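# Pack two boxes with three parts and lids

## Task

Fill two boxes so that each holds exactly one ball bearing, one guide carriage and one round knob. Close each with a lid lying flat and not upside down, and leave each box standing on the table entirely within the taped bay.

## Robot and tools

Robot: two six-joint arms, left_arm and right_arm, each ending in a two-finger gripper. Joint order in every row and every per-arm list: waist, shoulder, elbow, forearm roll, wrist pitch, wrist roll. Stated ranges (rad): waist -3.491 to 3.491, shoulder -3.140 to 3.140, elbow -1.187 to 4.328, forearm roll -3.316 to 3.316, wrist pitch -3.140 to 3.140, wrist roll -3.927 to 3.927; the true end may differ by 0.010.

Frame: all hand positions (metres) and quaternions (wxyz) are in the scene frame. Origin sits at table-top height, centred between the nominal arm bases; +z up, +x out across the table, left_arm toward +y. Image left/right does not match arm names. Reported hand pose can be off by a few cm. The gripper's fingers point along its own +z and spread along its y; end_effector_position is the point between the pads when shut, fingertips extend roughly 33 mm past it (9 mm when wide open).

Row format (shared by execute_actions and move): one flat list of 18 numbers covering both arms, always all 18 even if one arm idles. Numbers 1-6: left_arm joint offsets; 7-9: left gripper position, force_limit, speed; 10-15: right_arm joint offsets; 16-18: right gripper position, force_limit, speed. Every number lies in [-1, 1]. Joint numbers are scaled offsets, not angles: 1.0 equals 2.204 rad for waist and shoulder, 2.644 for elbow, 3.305 for the three wrist joints. They are measured from the Joint targets shown at the start of that action (not from the previous row), so sending the same offset again moves further. Gripper numbers are absolute commands: position +1 = open 140 mm, about -0.8 = pads touching, -1 = close until blocked. force_limit sets squeeze (about 14 N at -1, 40 N at 0, 58 N at +1 on slow closes); speed sets finger rate (about 30 mm/s at -1, 140 at 0, 250 at +1). Faster closes grip much harder. Both start at +1. Resending 0 is a real command; to keep a gripper unchanged, repeat its last three numbers.

execute_actions(actions, cameras): actions is a list of actions; each action is a table of up to 15 rows, one per 1/30 s step, and the last row is held to fill 15 steps (0.5 s). An empty list just reports state. An action pushing a joint more than 0.010 rad beyond its range is rejected for both arms; a malformed action rejects the call. cameras picks images: omitted/null/["all"] = all, [] = none; names are cam_high, cam_low, cam_work, cam_left_wrist, cam_right_wrist.

move(target, speed, blend, stop_force, zero, blocking, cameras): target is one 18-number row or up to 15 such rows, laid out and scaled as above; every row's offsets count from the same current Joint targets, not from the row before. Joints travel together along planned paths (curved hand paths), at least 0.5 s, at most 10 s in total. speed: rad/s of the joint with the longest way to go, 0.01 to 3.92, default 0.5, one value or one per target. blend: rad, corner rounding per target; 0 stops at each. stop_force: 12 to 80 N, one value for both arms; an arm halts when the estimated push against its motion rises that much above its zero. Use it only with slow speeds, omit it when pulling off a contact, give every row identical gripper numbers, and note it reads nothing near stretched-out or straight-wrist poses. zero (default true) re-zeros moving arms first; false keeps the old zero. blocking=false returns after about 0.5 s while the move continues; not allowed with stop_force. Moves plan no collision avoidance. The result adds a move: line (done, off_target, moving, held, fault) and limits=held if steps were withheld.

wait(seconds 0-10, cameras): arms hold their last command; a running move continues. stop(cameras): brakes the current move; fingers keep going. zoom_image(camera, region [x0,y0,x1,y1] pixels, at most 504x504): closer view of the latest image of a camera present in the last images. finished_scene(scene 1 or 2): ends the scene for good; call it only once both boxes are packed, lidded and stable in the bay without the robot.

Results: Joint positions, Joint velocities ("within noise" = at rest), Joint targets (base for the next offsets), Tool commands, position_measured in counts (3 open, 75 ≈ 100 mm, 139 ≈ 60 mm, 200 ≈ 20 mm, 230 pads meet), object_status (0 moving, 1 blocked while opening, 2 blocked while closing = holding something, 3 reached target or pads met), Flange force along gripper axes (noisy, includes carried weight), "joint sent to its limit", "joint command not followed" (inter-arm clearance check intervened), MOTOR HOT, fault lines, and camera calibration changes.

Gripping: close with position -1 and confirm status 2. Grip with the outer quarter of the pads near the fingertips; deeper grips let fingers fold and may hold loosely or slip. Fingertips jammed into a surface fold easily. To tighten, raise force_limit and nudge position (-1 to -0.98) or reopen ≥1 cm and close faster; to loosen, open and close slowly.

Avoid: dropping parts or releasing them while moving, knocking anything off the table, arm-to-arm hits or closing one gripper on the other's fingers, commanding past firm contacts (arms are stiff; 150 N or torque limits waist/shoulder/elbow 150 N m, wrist joints 37.6 N m cause a 10 s stop), heavy parts held off-centre, long stretched holds that overheat motors. If an arm presses on something, command its targets back past its measured positions. Occasional disturbances may nudge loose parts.

Each tool is called after "Request:" by a JSON object that holds its "api" and its "payload", one argument or row to a line.

## Session

Request:
{"api": "execute_actions", "payload": {
  "actions": []
}}

Scene clock: 0.00 s.
left_arm: end_effector_position=(+0.4303, +0.1750, +0.2808) position_measured=3 object_status=3 end_effector_quat_wxyz=(-0.558, -0.360, +0.674, -0.324) | right_arm: end_effector_position=(+0.9865, -0.5898, +0.2216) position_measured=3 object_status=3 end_effector_quat_wxyz=(+0.256, +0.770, -0.057, +0.582)
Joint positions: left_arm=[0.35 0.746 0.192 0.815 -2.193 -0.928] | right_arm=[-0.311 0.638 -0.007 2.801 -0.473 -0.953]
Joint velocities: within noise
Flange force (N): no reading
Joint targets: left_arm=[0.350 0.746 0.192 0.815 -2.193 -0.928] | right_arm=[-0.311 0.638 -0.007 2.801 -0.473 -0.953]
Tool commands: left_gripper/position=+1.0 left_gripper/force_limit=+1.0 left_gripper/speed=+1.0 right_gripper/position=+1.0 right_gripper/force_limit=+1.0 right_gripper/speed=+1.0

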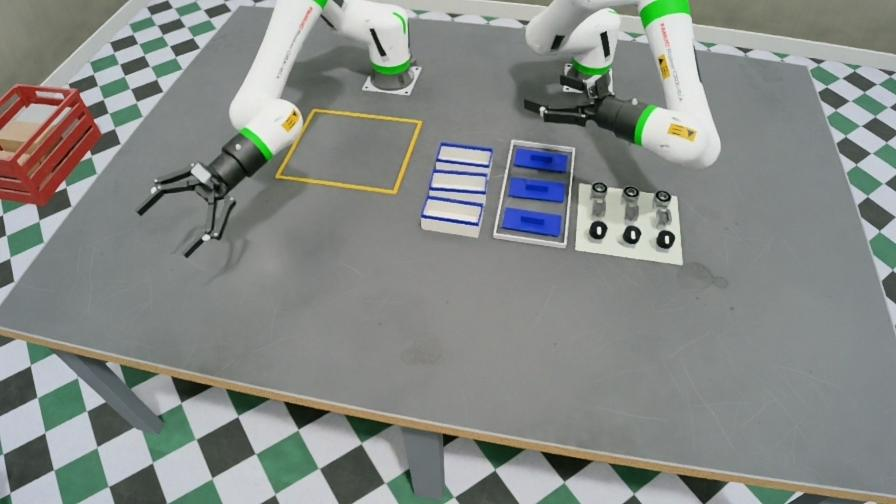

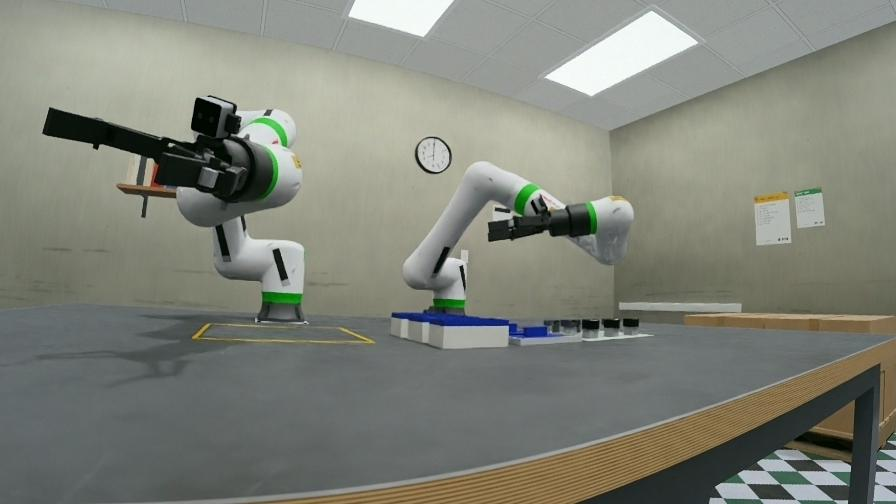

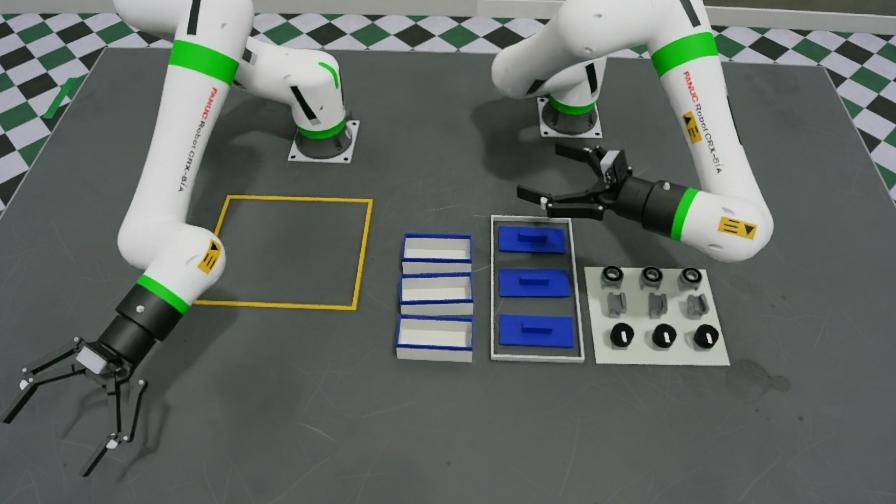

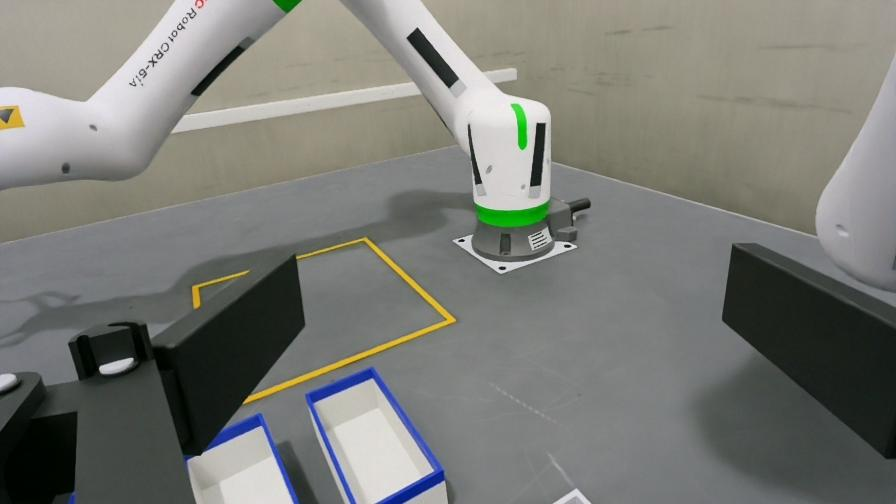

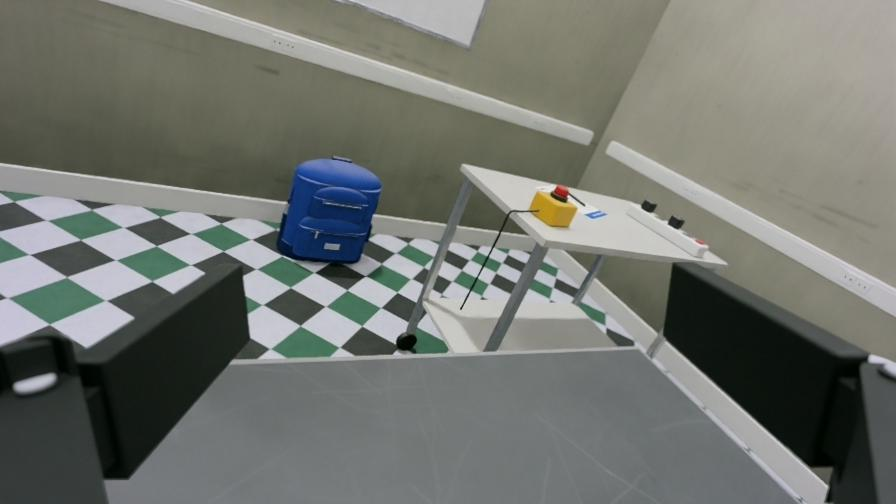

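Request:
{"api": "zoom_image", "payload": {
  "camera": "cam_work",
  "region": [380, 210, 580, 370]
}}

Request:
{"api": "zoom_image", "payload": {
  "camera": "cam_work",
  "region": [575, 250, 745, 370]
}}

Request:
{"api": "zoom_image", "payload": {
  "camera": "cam_low",
  "region": [380, 280, 680, 370]
}}

Scaled by 2.520 from the camera's 896x504 image, which has a finer 1280x720 frame.

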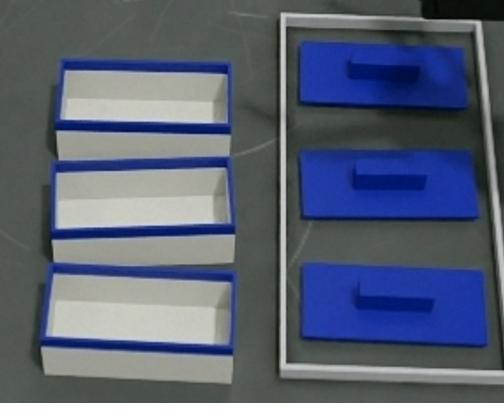

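Scaled by 2.965 from the camera's 896x504 image, which has a finer 1280x720 frame.

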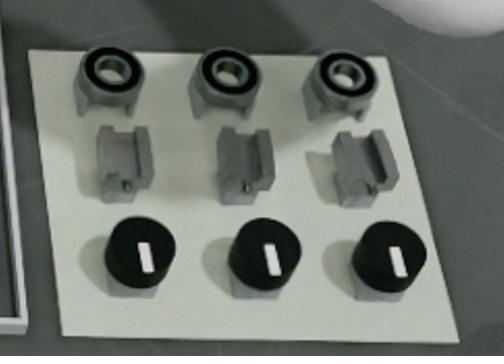

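Scaled by 1.680 from the camera's 896x504 image, which has a finer 1280x720 frame.

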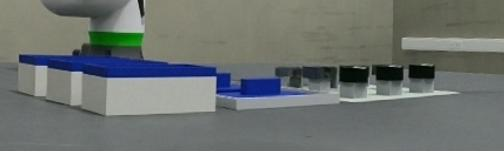

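Request:
{"api": "move", "payload": {
  "target": [0.0168,-0.1289,0.1248,-0.2466,0.17,0.6318,1,1,1,0.2686,-0.3525,-0.0352,-0.8475,-0.3439,0.21,1,1,1],
  "speed": 0.9
}}

Scene clock: 108.33 s.
left_arm: end_effector_position=(+0.5495, +0.4288, +0.2213) position_measured=3 object_status=3 end_effector_quat_wxyz=(+0.000, +1.000, +0.000, +0.000) | right_arm: end_effector_position=(+0.4507, -0.3709, +0.2508) position_measured=3 object_status=3 end_effector_quat_wxyz=(+0.000, +0.707, -0.707, -0.001)
Joint positions: left_arm=[0.387 0.462 0.522 0 -1.631 1.161] | right_arm=[0.281 -0.138 -0.1 -0.001 -1.61 -0.259]
Joint velocities: within noise
Flange force (N): left_arm=[-1.5 1.8 -0.1] | right_arm=[-0.3 -1.5 0.5]
Joint targets: left_arm=[0.387 0.462 0.522 0.000 -1.631 1.161] | right_arm=[0.281 -0.138 -0.100 -0.001 -1.610 -0.259]
move: done
camera_calibration:
cam_left_wrist: T_world_to_cam=[[-0.0416086, -0.998416, -0.0378791, 0.477405], [-0.962245, 0.029837, 0.270544, 0.470473], [-0.268985, 0.0477059, -0.961962, 0.485973], [0, 0, 0, 1]] pos_world=[0.603293, 0.439427, 0.358288]
cam_right_wrist: T_world_to_cam=[[-0.999524, -0.0121216, 0.0283535, 0.443496], [-0.00454143, 0.967336, 0.253458, 0.315454], [-0.0304996, 0.253208, -0.966931, 0.490884], [0, 0, 0, 1]] pos_world=[0.45969, -0.42407, 0.382122]

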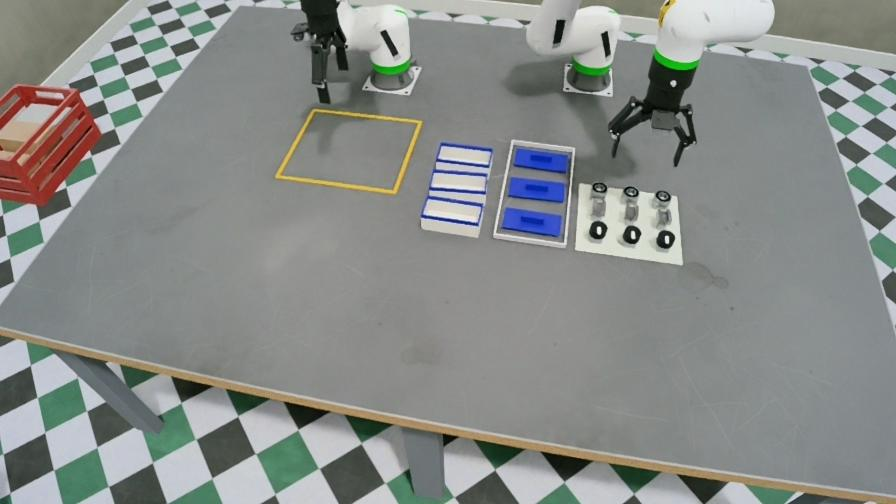

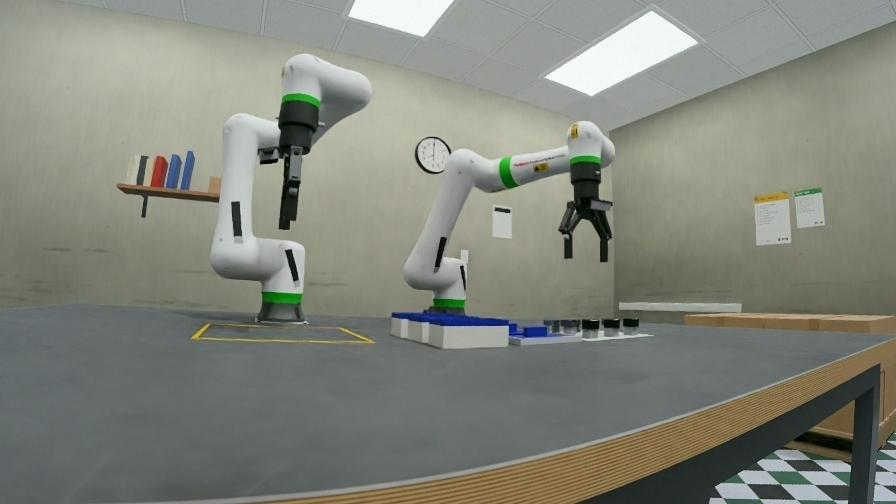

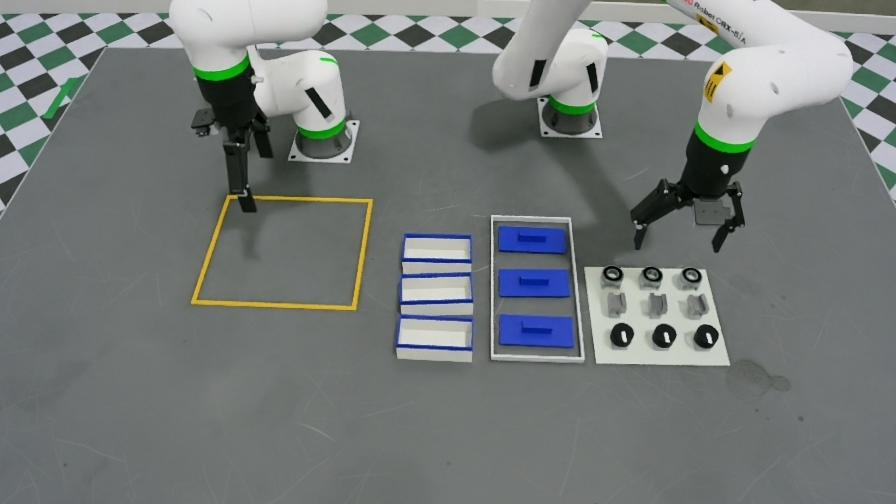

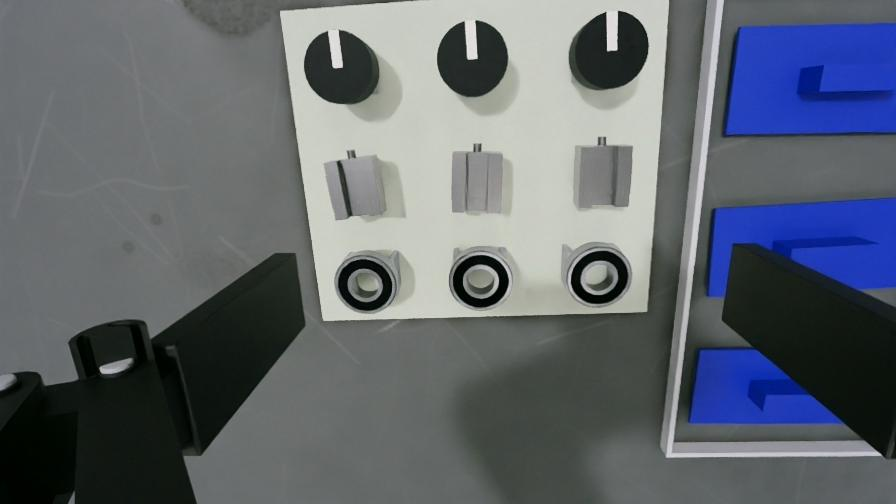

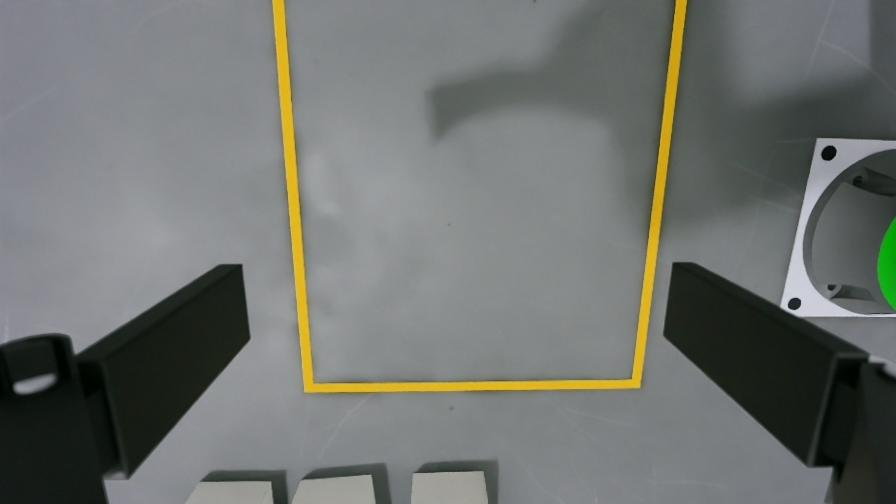

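Request:
{"api": "zoom_image", "payload": {
  "camera": "cam_left_wrist",
  "region": [270, 0, 670, 330]
}}

Request:
{"api": "zoom_image", "payload": {
  "camera": "cam_low",
  "region": [500, 300, 660, 360]
}}

Request:
{"api": "zoom_image", "payload": {
  "camera": "cam_high",
  "region": [570, 170, 700, 270]
}}

Scaled by 1.260 from the camera's 896x504 image, which has a finer 1280x720 frame.

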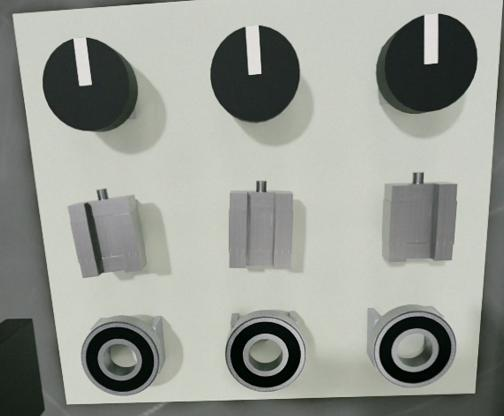

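Scaled by 3.150 from the camera's 896x504 image, which has a finer 1280x720 frame.

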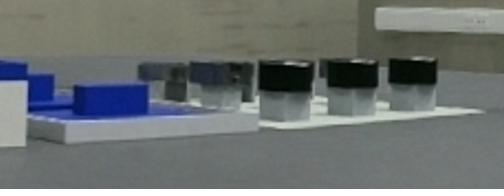

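Scaled by 3.877 from the camera's 896x504 image, which has a finer 1280x720 frame.

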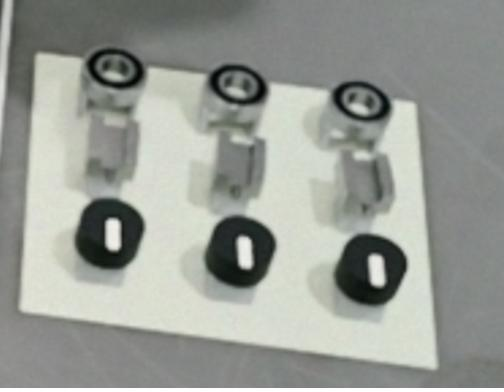

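Request:
{"api": "zoom_image", "payload": {
  "camera": "cam_work",
  "region": [610, 160, 770, 260]
}}

Request:
{"api": "zoom_image", "payload": {
  "camera": "cam_low",
  "region": [540, 180, 640, 270]
}}

Scaled by 3.150 from the camera's 896x504 image, which has a finer 1280x720 frame.

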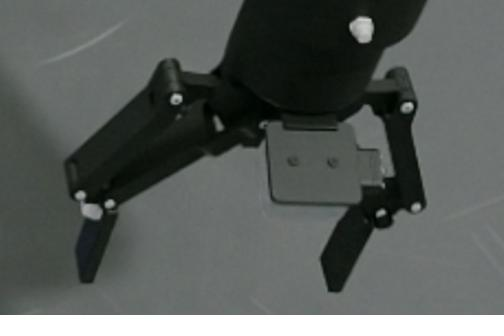

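Scaled by 5.040 from the camera's 896x504 image, which has a finer 1280x720 frame.

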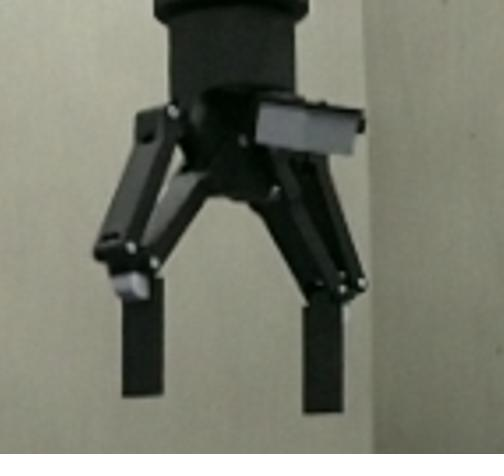

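Request:
{"api": "move", "payload": {
  "target": [-0.0450,-0.0696,-0.1586,0,0.0805,0.0298,0.2,-0.5,-0.5,0,0,0,0,0,0,1,1,1],
  "speed": 0.7,
  "cameras": ["cam_left_wrist","cam_low"]
}}

Scene clock: 164.63 s.
left_arm: end_effector_position=(+0.4956, +0.3471, +0.1312) position_measured=104 object_status=3 end_effector_quat_wxyz=(+0.000, +1.000, +0.000, +0.000) | right_arm: end_effector_position=(+0.4507, -0.3709, +0.2508) position_measured=3 object_status=3 end_effector_quat_wxyz=(+0.000, +0.707, -0.707, -0.001)
Joint positions: left_arm=[0.288 0.308 0.102 0 -1.365 1.259] | right_arm=[0.281 -0.138 -0.1 -0.001 -1.61 -0.259]
Joint velocities: within noise
Flange force (N): left_arm=[-4.1 1.3 0.4] | right_arm=[-0.2 -1.7 0.4]
Joint targets: left_arm=[0.288 0.308 0.102 0.000 -1.365 1.259] | right_arm=[0.281 -0.138 -0.100 -0.001 -1.610 -0.259]
move: done
camera_calibration:
cam_left_wrist: T_world_to_cam=[[-0.0421456, -0.998391, -0.0379327, 0.39048], [-0.962246, 0.0303431, 0.270484, 0.445257], [-0.268898, 0.0479003, -0.961977, 0.388586], [0, 0, 0, 1]] pos_world=[0.549394, 0.357727, 0.268188]
Images, in order (width x height): cam_low 896x504, cam_left_wrist 896x504.

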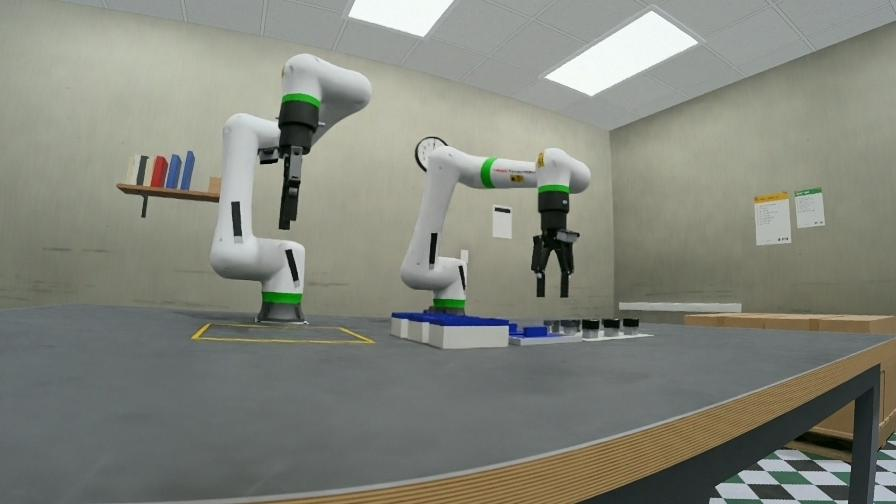

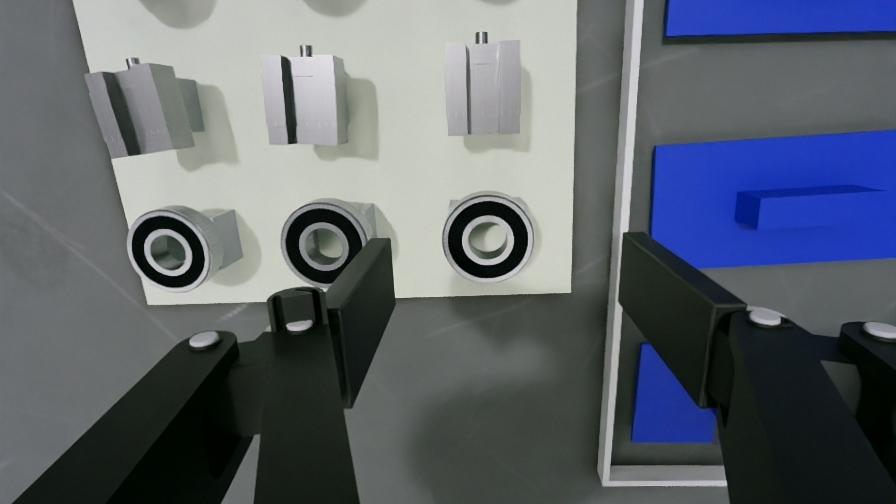

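Request:
{"api": "move", "payload": {
  "target": [
    [0.0023,0.0186,-0.0363,0,0.0414,-0.0015,0.2,-0.5,-0.5,0,0,0,0,0,0,1,1,1],
    [0.0023,0.0186,-0.0363,0,0.0414,-0.0015,-1,-0.2,-1,0,0,0,0,0,0,1,1,1]
  ],
  "speed": 0.3,
  "cameras": ["cam_left_wrist","cam_low"]
}}

Request:
{"api": "zoom_image", "payload": {
  "camera": "cam_low",
  "region": [500, 230, 660, 360]
}}

Scene clock: 185.43 s.
left_arm: end_effector_position=(+0.4953, +0.3499, +0.0691) position_measured=164 object_status=2 end_effector_quat_wxyz=(+0.000, +1.000, +0.000, +0.000) | right_arm: end_effector_position=(+0.4507, -0.3709, +0.2508) position_measured=3 object_status=3 end_effector_quat_wxyz=(+0.000, +0.707, -0.707, -0.001)
Joint positions: left_arm=[0.293 0.349 0.006 0 -1.228 1.254] | right_arm=[0.281 -0.138 -0.1 -0.001 -1.61 -0.259]
Joint velocities: within noise
Flange force (N): left_arm=[-2.5 -0.1 -6.1] | right_arm=[-0.3 -1.4 0.3]
Joint targets: left_arm=[0.293 0.349 0.006 0.000 -1.228 1.254] | right_arm=[0.281 -0.138 -0.100 -0.001 -1.610 -0.259]
move: done
camera_calibration:
cam_left_wrist: T_world_to_cam=[[-0.0420281, -0.998399, -0.0378587, 0.39083], [-0.962226, 0.0302456, 0.270568, 0.461687], [-0.26899, 0.0478001, -0.961956, 0.328715], [0, 0, 0, 1]] pos_world=[0.549094, 0.360527, 0.206088]
Images, in order (width x height): cam_low 896x504, cam_left_wrist 896x504.

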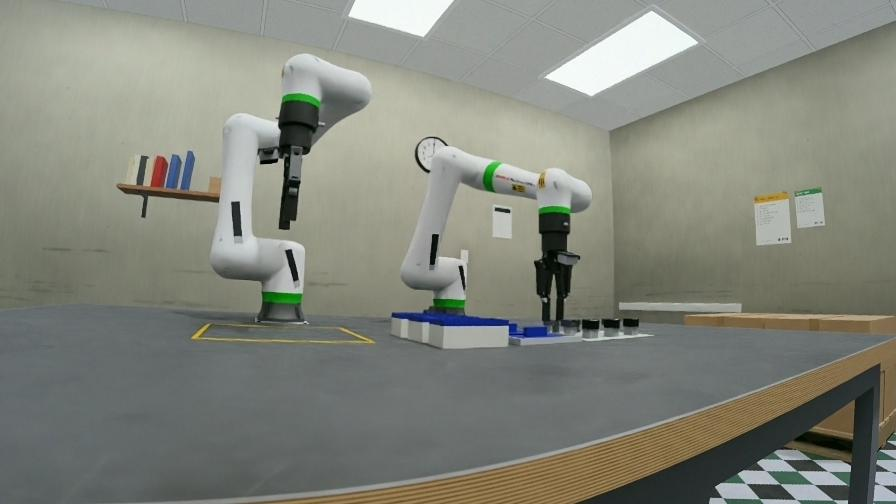

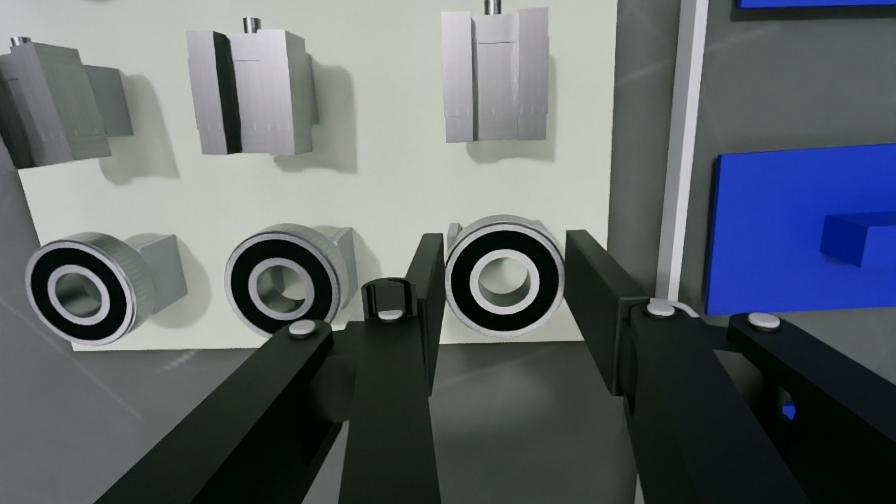

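Scaled by 3.150 from the camera's 896x504 image, which has a finer 1280x720 frame.

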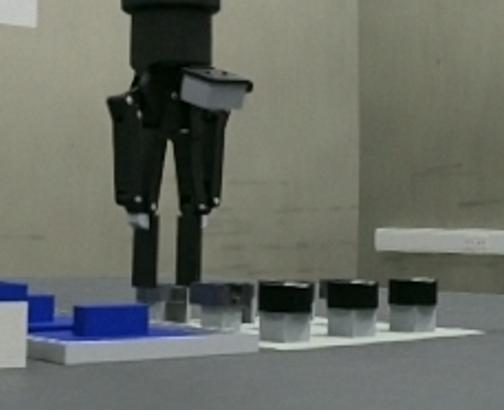

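Request:
{"api": "move", "payload": {
  "target": [
    [0,-0.0186,0.0363,0,-0.0414,0,-1,-0.2,-1,0,0,0,0,0,0,1,1,1],
    [-0.2872,0.0163,0.1104,0,-0.0775,0.1918,-1,-0.2,-1,0,0,0,0,0,0,1,1,1]
  ],
  "speed": [0.3,0.7],
  "cameras": ["cam_left_wrist","cam_low"]
}}

Request:
{"api": "zoom_image", "payload": {
  "camera": "cam_low",
  "region": [380, 230, 660, 370]
}}

Scene clock: 196.83 s.
left_arm: end_effector_position=(+0.4498, -0.0009, +0.1710) position_measured=164 object_status=2 end_effector_quat_wxyz=(+0.000, +1.000, +0.001, +0.000) | right_arm: end_effector_position=(+0.4507, -0.3709, +0.2508) position_measured=3 object_status=3 end_effector_quat_wxyz=(+0.000, +0.707, -0.707, -0.001)
Joint positions: left_arm=[-0.339 0.385 0.298 0 -1.484 1.888] | right_arm=[0.281 -0.138 -0.1 -0.001 -1.61 -0.259]
Joint velocities: within noise
Flange force (N): left_arm=[-1.1 -0.2 0.7] | right_arm=[-0.5 -1.5 0.6]
Joint targets: left_arm=[-0.340 0.385 0.298 0.000 -1.484 1.888] | right_arm=[0.281 -0.138 -0.100 -0.001 -1.610 -0.259]
move: done
camera_calibration:
cam_left_wrist: T_world_to_cam=[[-0.0409852, -0.998431, -0.038159, 0.0421029], [-0.96219, 0.0291473, 0.270814, 0.400862], [-0.269277, 0.0478156, -0.961875, 0.431387], [0, 0, 0, 1]] pos_world=[0.503593, 0.00972577, 0.307988]
Images, in order (width x height): cam_low 896x504, cam_left_wrist 896x504.

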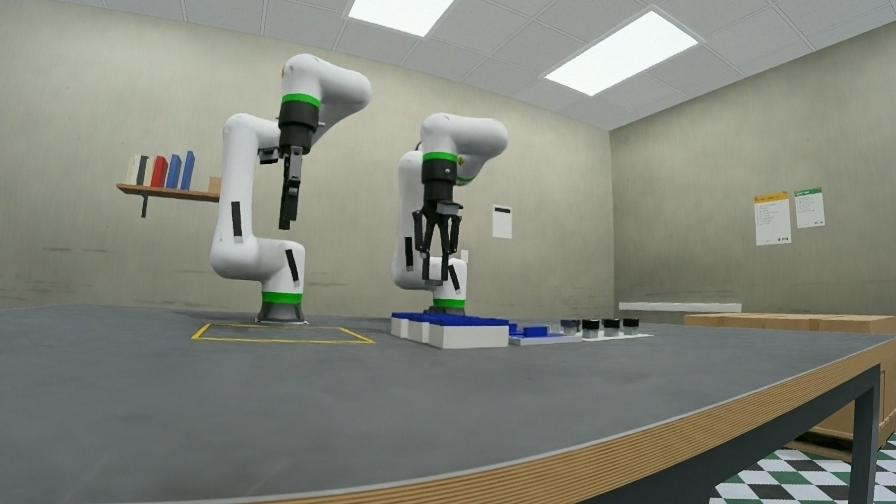

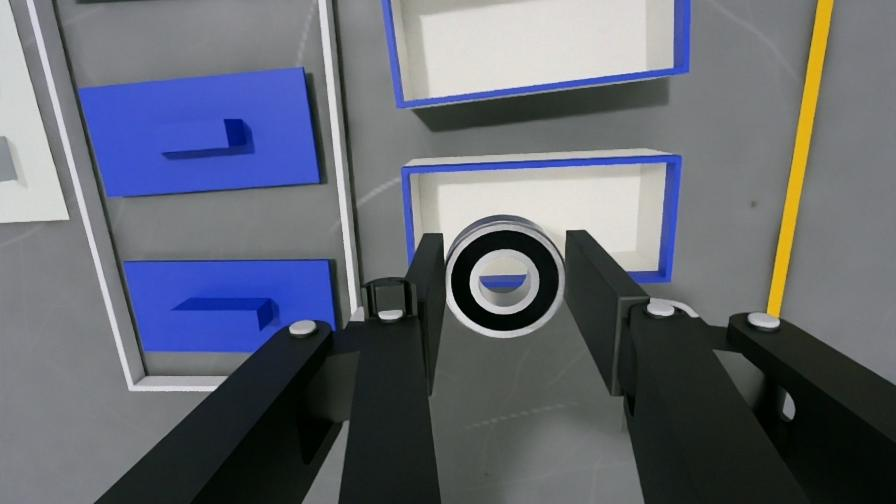

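Scaled by 1.800 from the camera's 896x504 image, which has a finer 1280x720 frame.

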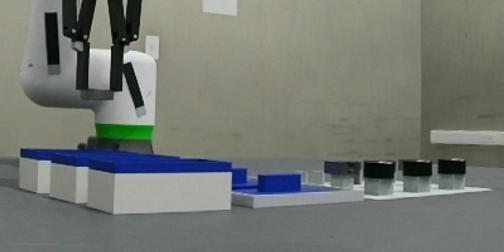

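Request:
{"api": "move", "payload": {
  "target": [0.0016,0.0111,-0.0588,0,0.0545,-0.0012,-1,-0.2,-1,0,0,0,0,0,0,1,1,1],
  "speed": 0.4,
  "cameras": []
}}

Request:
{"api": "move", "payload": {
  "target": [0,0.0172,-0.0252,0,0.0316,0,-1,-0.2,-1,0,0,0,0,0,0,1,1,1],
  "speed": 0.05,
  "stop_force": 12,
  "cameras": ["cam_left_wrist","cam_work"]
}}

Scene clock: 217.10 s.
left_arm: end_effector_position=(+0.4468, +0.0022, +0.0911) position_measured=164 object_status=2 end_effector_quat_wxyz=(+0.000, +1.000, +0.001, +0.000) | right_arm: end_effector_position=(+0.4507, -0.3709, +0.2508) position_measured=3 object_status=3 end_effector_quat_wxyz=(+0.000, +0.707, -0.707, -0.001)
Joint positions: left_arm=[-0.336 0.41 0.143 0 -1.304 1.884] | right_arm=[0.281 -0.138 -0.1 -0.001 -1.61 -0.259]
Joint velocities: within noise
Flange force (N): left_arm=[-1.1 0.7 0.0] | right_arm=[0.1 -1.6 1.1]
Joint targets: left_arm=[-0.336 0.410 0.143 0.000 -1.304 1.884] | right_arm=[0.281 -0.138 -0.100 -0.001 -1.610 -0.259]
move: done
No camera images: "cameras" was empty.

Scene clock: 219.63 s.
left_arm: end_effector_position=(+0.4470, +0.0021, +0.0462) position_measured=164 object_status=2 end_effector_quat_wxyz=(+0.000, +1.000, +0.001, +0.000) | right_arm: end_effector_position=(+0.4507, -0.3709, +0.2508) position_measured=3 object_status=3 end_effector_quat_wxyz=(+0.000, +0.707, -0.707, -0.001)
Joint positions: left_arm=[-0.336 0.444 0.082 0 -1.208 1.884] | right_arm=[0.281 -0.138 -0.1 -0.001 -1.61 -0.259]
Joint velocities: within noise
Flange force (N): left_arm=[-4.3 -3.5 -19.5] | right_arm=[-0.1 -1.4 0.7]
Joint targets: left_arm=[-0.336 0.444 0.082 0.000 -1.208 1.884] | right_arm=[0.281 -0.138 -0.100 -0.001 -1.610 -0.259]
move: contact (left_arm)
camera_calibration:
cam_left_wrist: T_world_to_cam=[[-0.0412964, -0.998429, -0.0378725, 0.0403254], [-0.962285, 0.0295434, 0.270433, 0.43199], [-0.268889, 0.047612, -0.961994, 0.310277], [0, 0, 0, 1]] pos_world=[0.500793, 0.0127267, 0.183188]
Images, in order (width x height): cam_work 896x504, cam_left_wrist 896x504.

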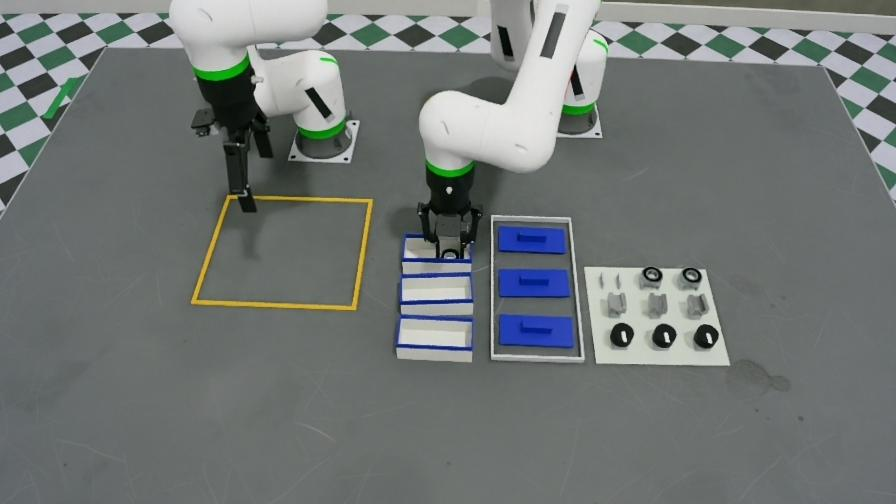

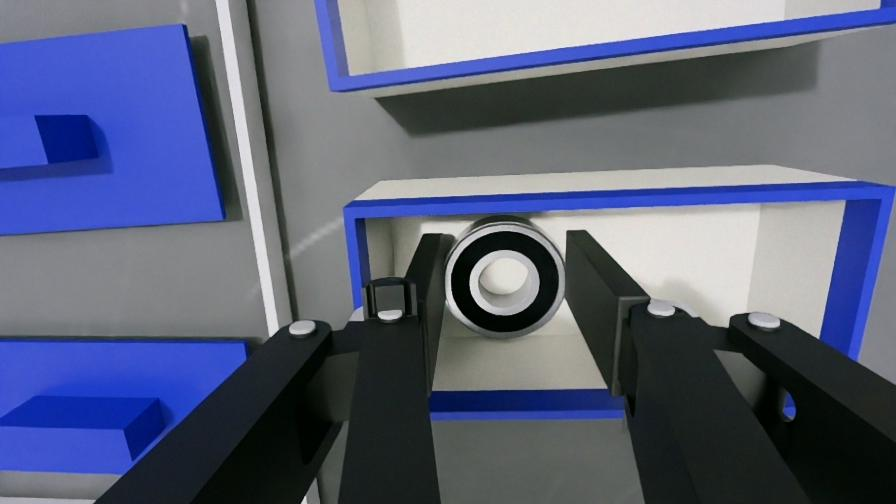

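Request:
{"api": "move", "payload": {
  "target": [
    [0,0,0,0,0,0,-0.2,-0.2,-1,0,0,0,0,0,0,1,1,1],
    [0,-0.0157,0.0229,0,-0.029,0,-0.2,-0.2,-1,0,0,0,0,0,0,1,1,1],
    [-0.0313,0.01,0.0532,0,-0.0362,0.0207,-0.8,-0.2,-0.3,0,0,0,0,0,0,1,1,1],
    [-0.0313,0.024,0.03,0,-0.0082,0.0207,-0.8,-0.2,-0.3,0,0,0,0,0,0,1,1,1],
    [-0.0145,0.0103,0.0131,0,-0.0038,0.0095,-0.8,-0.2,-0.3,0,0,0,0,0,0,1,1,1],
    [-0.0145,-0.0033,0.0366,0,-0.0318,0.0095,-0.8,-0.2,-0.3,0,0,0,0,0,0,1,1,1]
  ],
  "speed": [0.15,0.15,0.3,0.12,0.06,0.2],
  "cameras": ["cam_left_wrist"]
}}

Scene clock: 237.60 s.
left_arm: end_effector_position=(+0.4470, -0.0176, +0.0900) position_measured=229 object_status=3 end_effector_quat_wxyz=(+0.000, +1.000, +0.000, -0.001) | right_arm: end_effector_position=(+0.4507, -0.3709, +0.2508) position_measured=3 object_status=3 end_effector_quat_wxyz=(+0.000, +0.707, -0.707, -0.001)
Joint positions: left_arm=[-0.368 0.437 0.178 0 -1.313 1.916] | right_arm=[0.281 -0.138 -0.1 -0.001 -1.61 -0.259]
Joint velocities: within noise
Flange force (N): left_arm=[-2.8 -0.4 -0.1] | right_arm=[-0.3 -1.7 0.5]
Joint targets: left_arm=[-0.368 0.437 0.179 0.000 -1.313 1.916] | right_arm=[0.281 -0.138 -0.100 -0.001 -1.610 -0.259]
move: done
camera_calibration:
cam_left_wrist: T_world_to_cam=[[-0.0420115, -0.998381, -0.0383563, 0.022688], [-0.961973, 0.0300494, 0.271486, 0.42056], [-0.269894, 0.0483033, -0.961678, 0.353752], [0, 0, 0, 1]] pos_world=[0.500995, -0.00707365, 0.226889]
Images, in order (width x height): cam_left_wrist 896x504.

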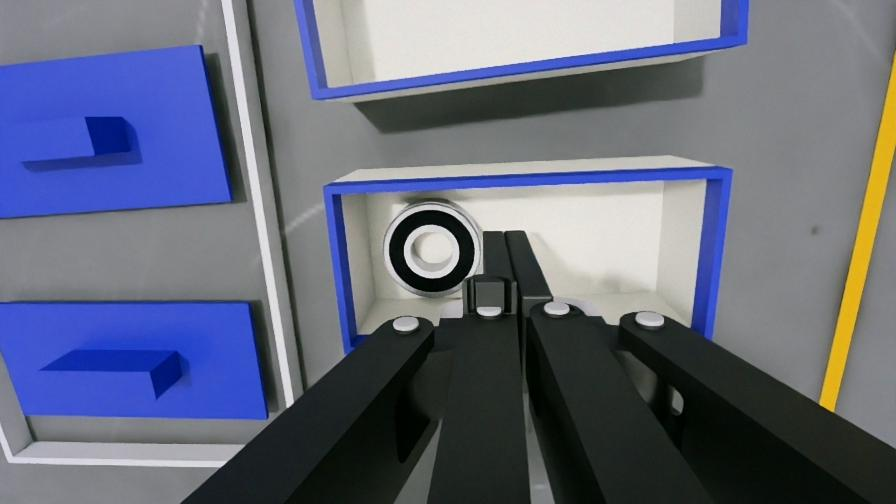

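Request:
{"api": "move", "payload": {
  "target": [
    [0.2701,0.1228,0.2009,0,-0.0788,-0.1803,-0.8,-0.2,-0.3,0,0,0,0,0,0,1,1,1],
    [0.2701,0.1228,0.2009,0,-0.0788,-0.1803,0.2,-0.2,-0.3,0,0,0,0,0,0,1,1,1]
  ],
  "speed": 0.7,
  "cameras": ["cam_left_wrist"]
}}

Scene clock: 257.37 s.
left_arm: end_effector_position=(+0.6434, +0.3504, +0.1409) position_measured=104 object_status=0 end_effector_quat_wxyz=(+0.000, +1.000, +0.000, +0.000) | right_arm: end_effector_position=(+0.4507, -0.3709, +0.2508) position_measured=3 object_status=3 end_effector_quat_wxyz=(+0.000, +0.707, -0.707, -0.001)
Joint positions: left_arm=[0.227 0.708 0.71 0 -1.574 1.32] | right_arm=[0.281 -0.138 -0.1 -0.001 -1.61 -0.259]
Joint velocities: within noise
Flange force (N): left_arm=[-3.9 1.4 -0.1] | right_arm=[-0.2 -2.0 0.1]
Joint targets: left_arm=[0.227 0.708 0.710 0.000 -1.574 1.320] | right_arm=[0.281 -0.138 -0.100 -0.001 -1.610 -0.259]
move: done
camera_calibration:
cam_left_wrist: T_world_to_cam=[[-0.0428167, -0.998375, -0.0376114, 0.400749], [-0.962043, 0.0310444, 0.271128, 0.584277], [-0.269519, 0.0477926, -0.961808, 0.437955], [0, 0, 0, 1]] pos_world=[0.697295, 0.361029, 0.277888]
Images, in order (width x height): cam_left_wrist 896x504.

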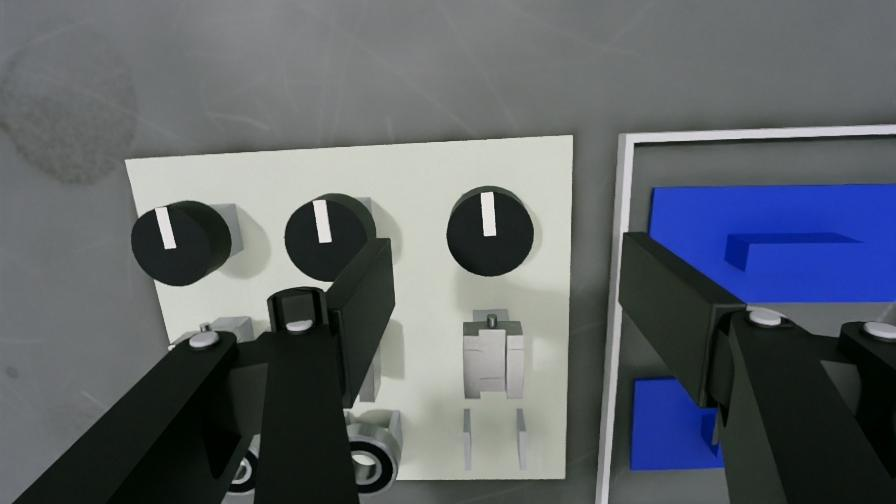

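Request:
{"api": "move", "payload": {
  "target": [
    [0.0016,0.0073,-0.0527,0,0.0471,-0.001,0.2,-0.2,-0.3,0,0,0,0,0,0,1,1,1],
    [0.0016,0.0073,-0.0527,0,0.0471,-0.001,-1,-0.2,-1,0,0,0,0,0,0,1,1,1],
    [0,0,0,0,0,0,-1,-0.2,-1,0,0,0,0,0,0,1,1,1]
  ],
  "speed": 0.3,
  "cameras": ["cam_left_wrist","cam_low","cam_high"]
}}

Request:
{"api": "zoom_image", "payload": {
  "camera": "cam_low",
  "region": [500, 200, 660, 350]
}}

Scene clock: 269.60 s.
left_arm: end_effector_position=(+0.6434, +0.3504, +0.1409) position_measured=165 object_status=2 end_effector_quat_wxyz=(+0.000, +1.000, +0.000, +0.000) | right_arm: end_effector_position=(+0.4507, -0.3709, +0.2508) position_measured=3 object_status=3 end_effector_quat_wxyz=(+0.000, +0.707, -0.707, -0.001)
Joint positions: left_arm=[0.227 0.708 0.71 0 -1.574 1.32] | right_arm=[0.281 -0.138 -0.1 -0.001 -1.61 -0.259]
Joint velocities: within noise
Flange force (N): left_arm=[-4.7 0.9 0.9] | right_arm=[0.0 -1.2 0.7]
Joint targets: left_arm=[0.227 0.708 0.710 0.000 -1.574 1.320] | right_arm=[0.281 -0.138 -0.100 -0.001 -1.610 -0.259]
move: done
camera_calibration:
cam_left_wrist: T_world_to_cam=[[-0.0427894, -0.99838, -0.0375107, 0.400704], [-0.962018, 0.0310409, 0.271217, 0.584236], [-0.269613, 0.0476911, -0.961787, 0.438052], [0, 0, 0, 1]] pos_world=[0.697296, 0.361029, 0.277888]
Images, in order (width x height): cam_high 896x504, cam_low 896x504, cam_left_wrist 896x504.

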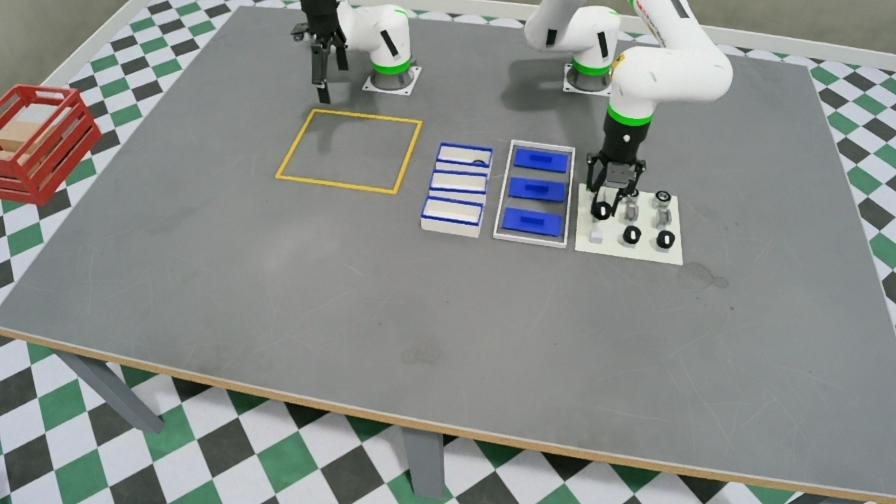

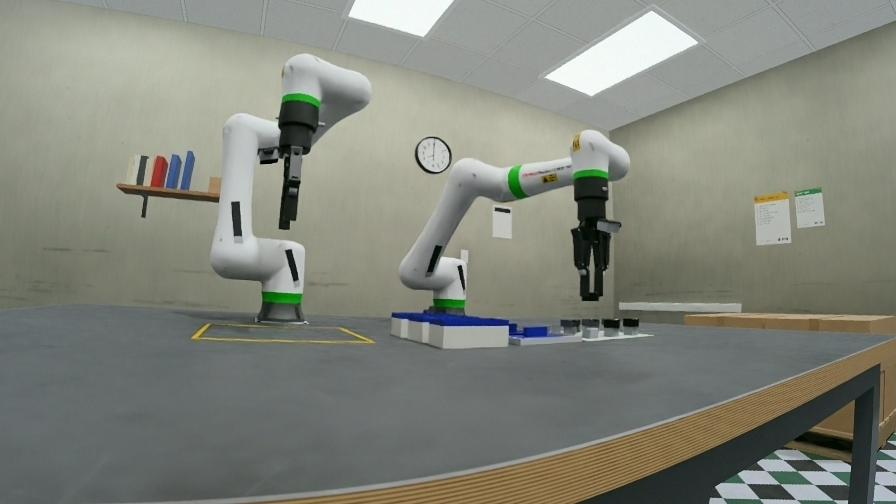

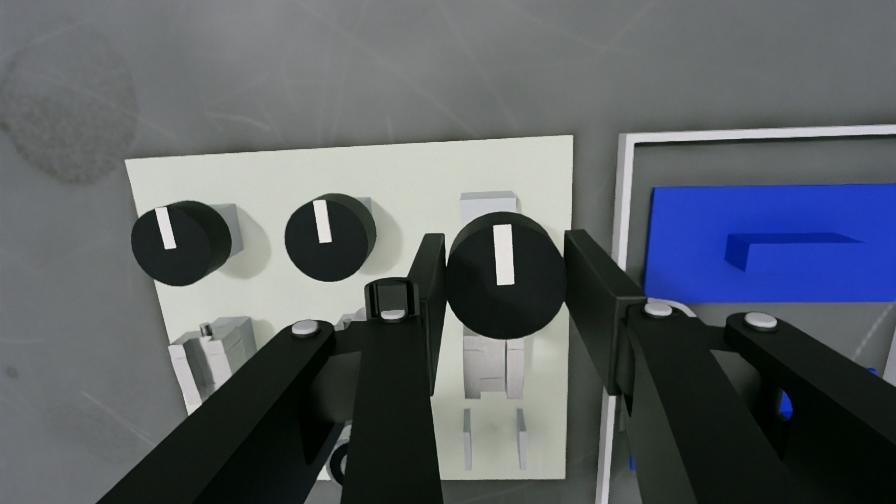

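Scaled by 3.150 from the camera's 896x504 image, which has a finer 1280x720 frame.

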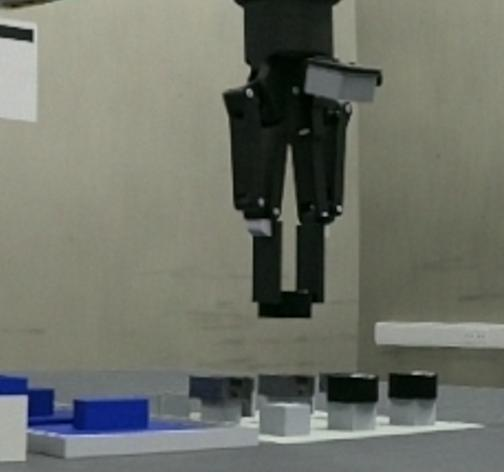

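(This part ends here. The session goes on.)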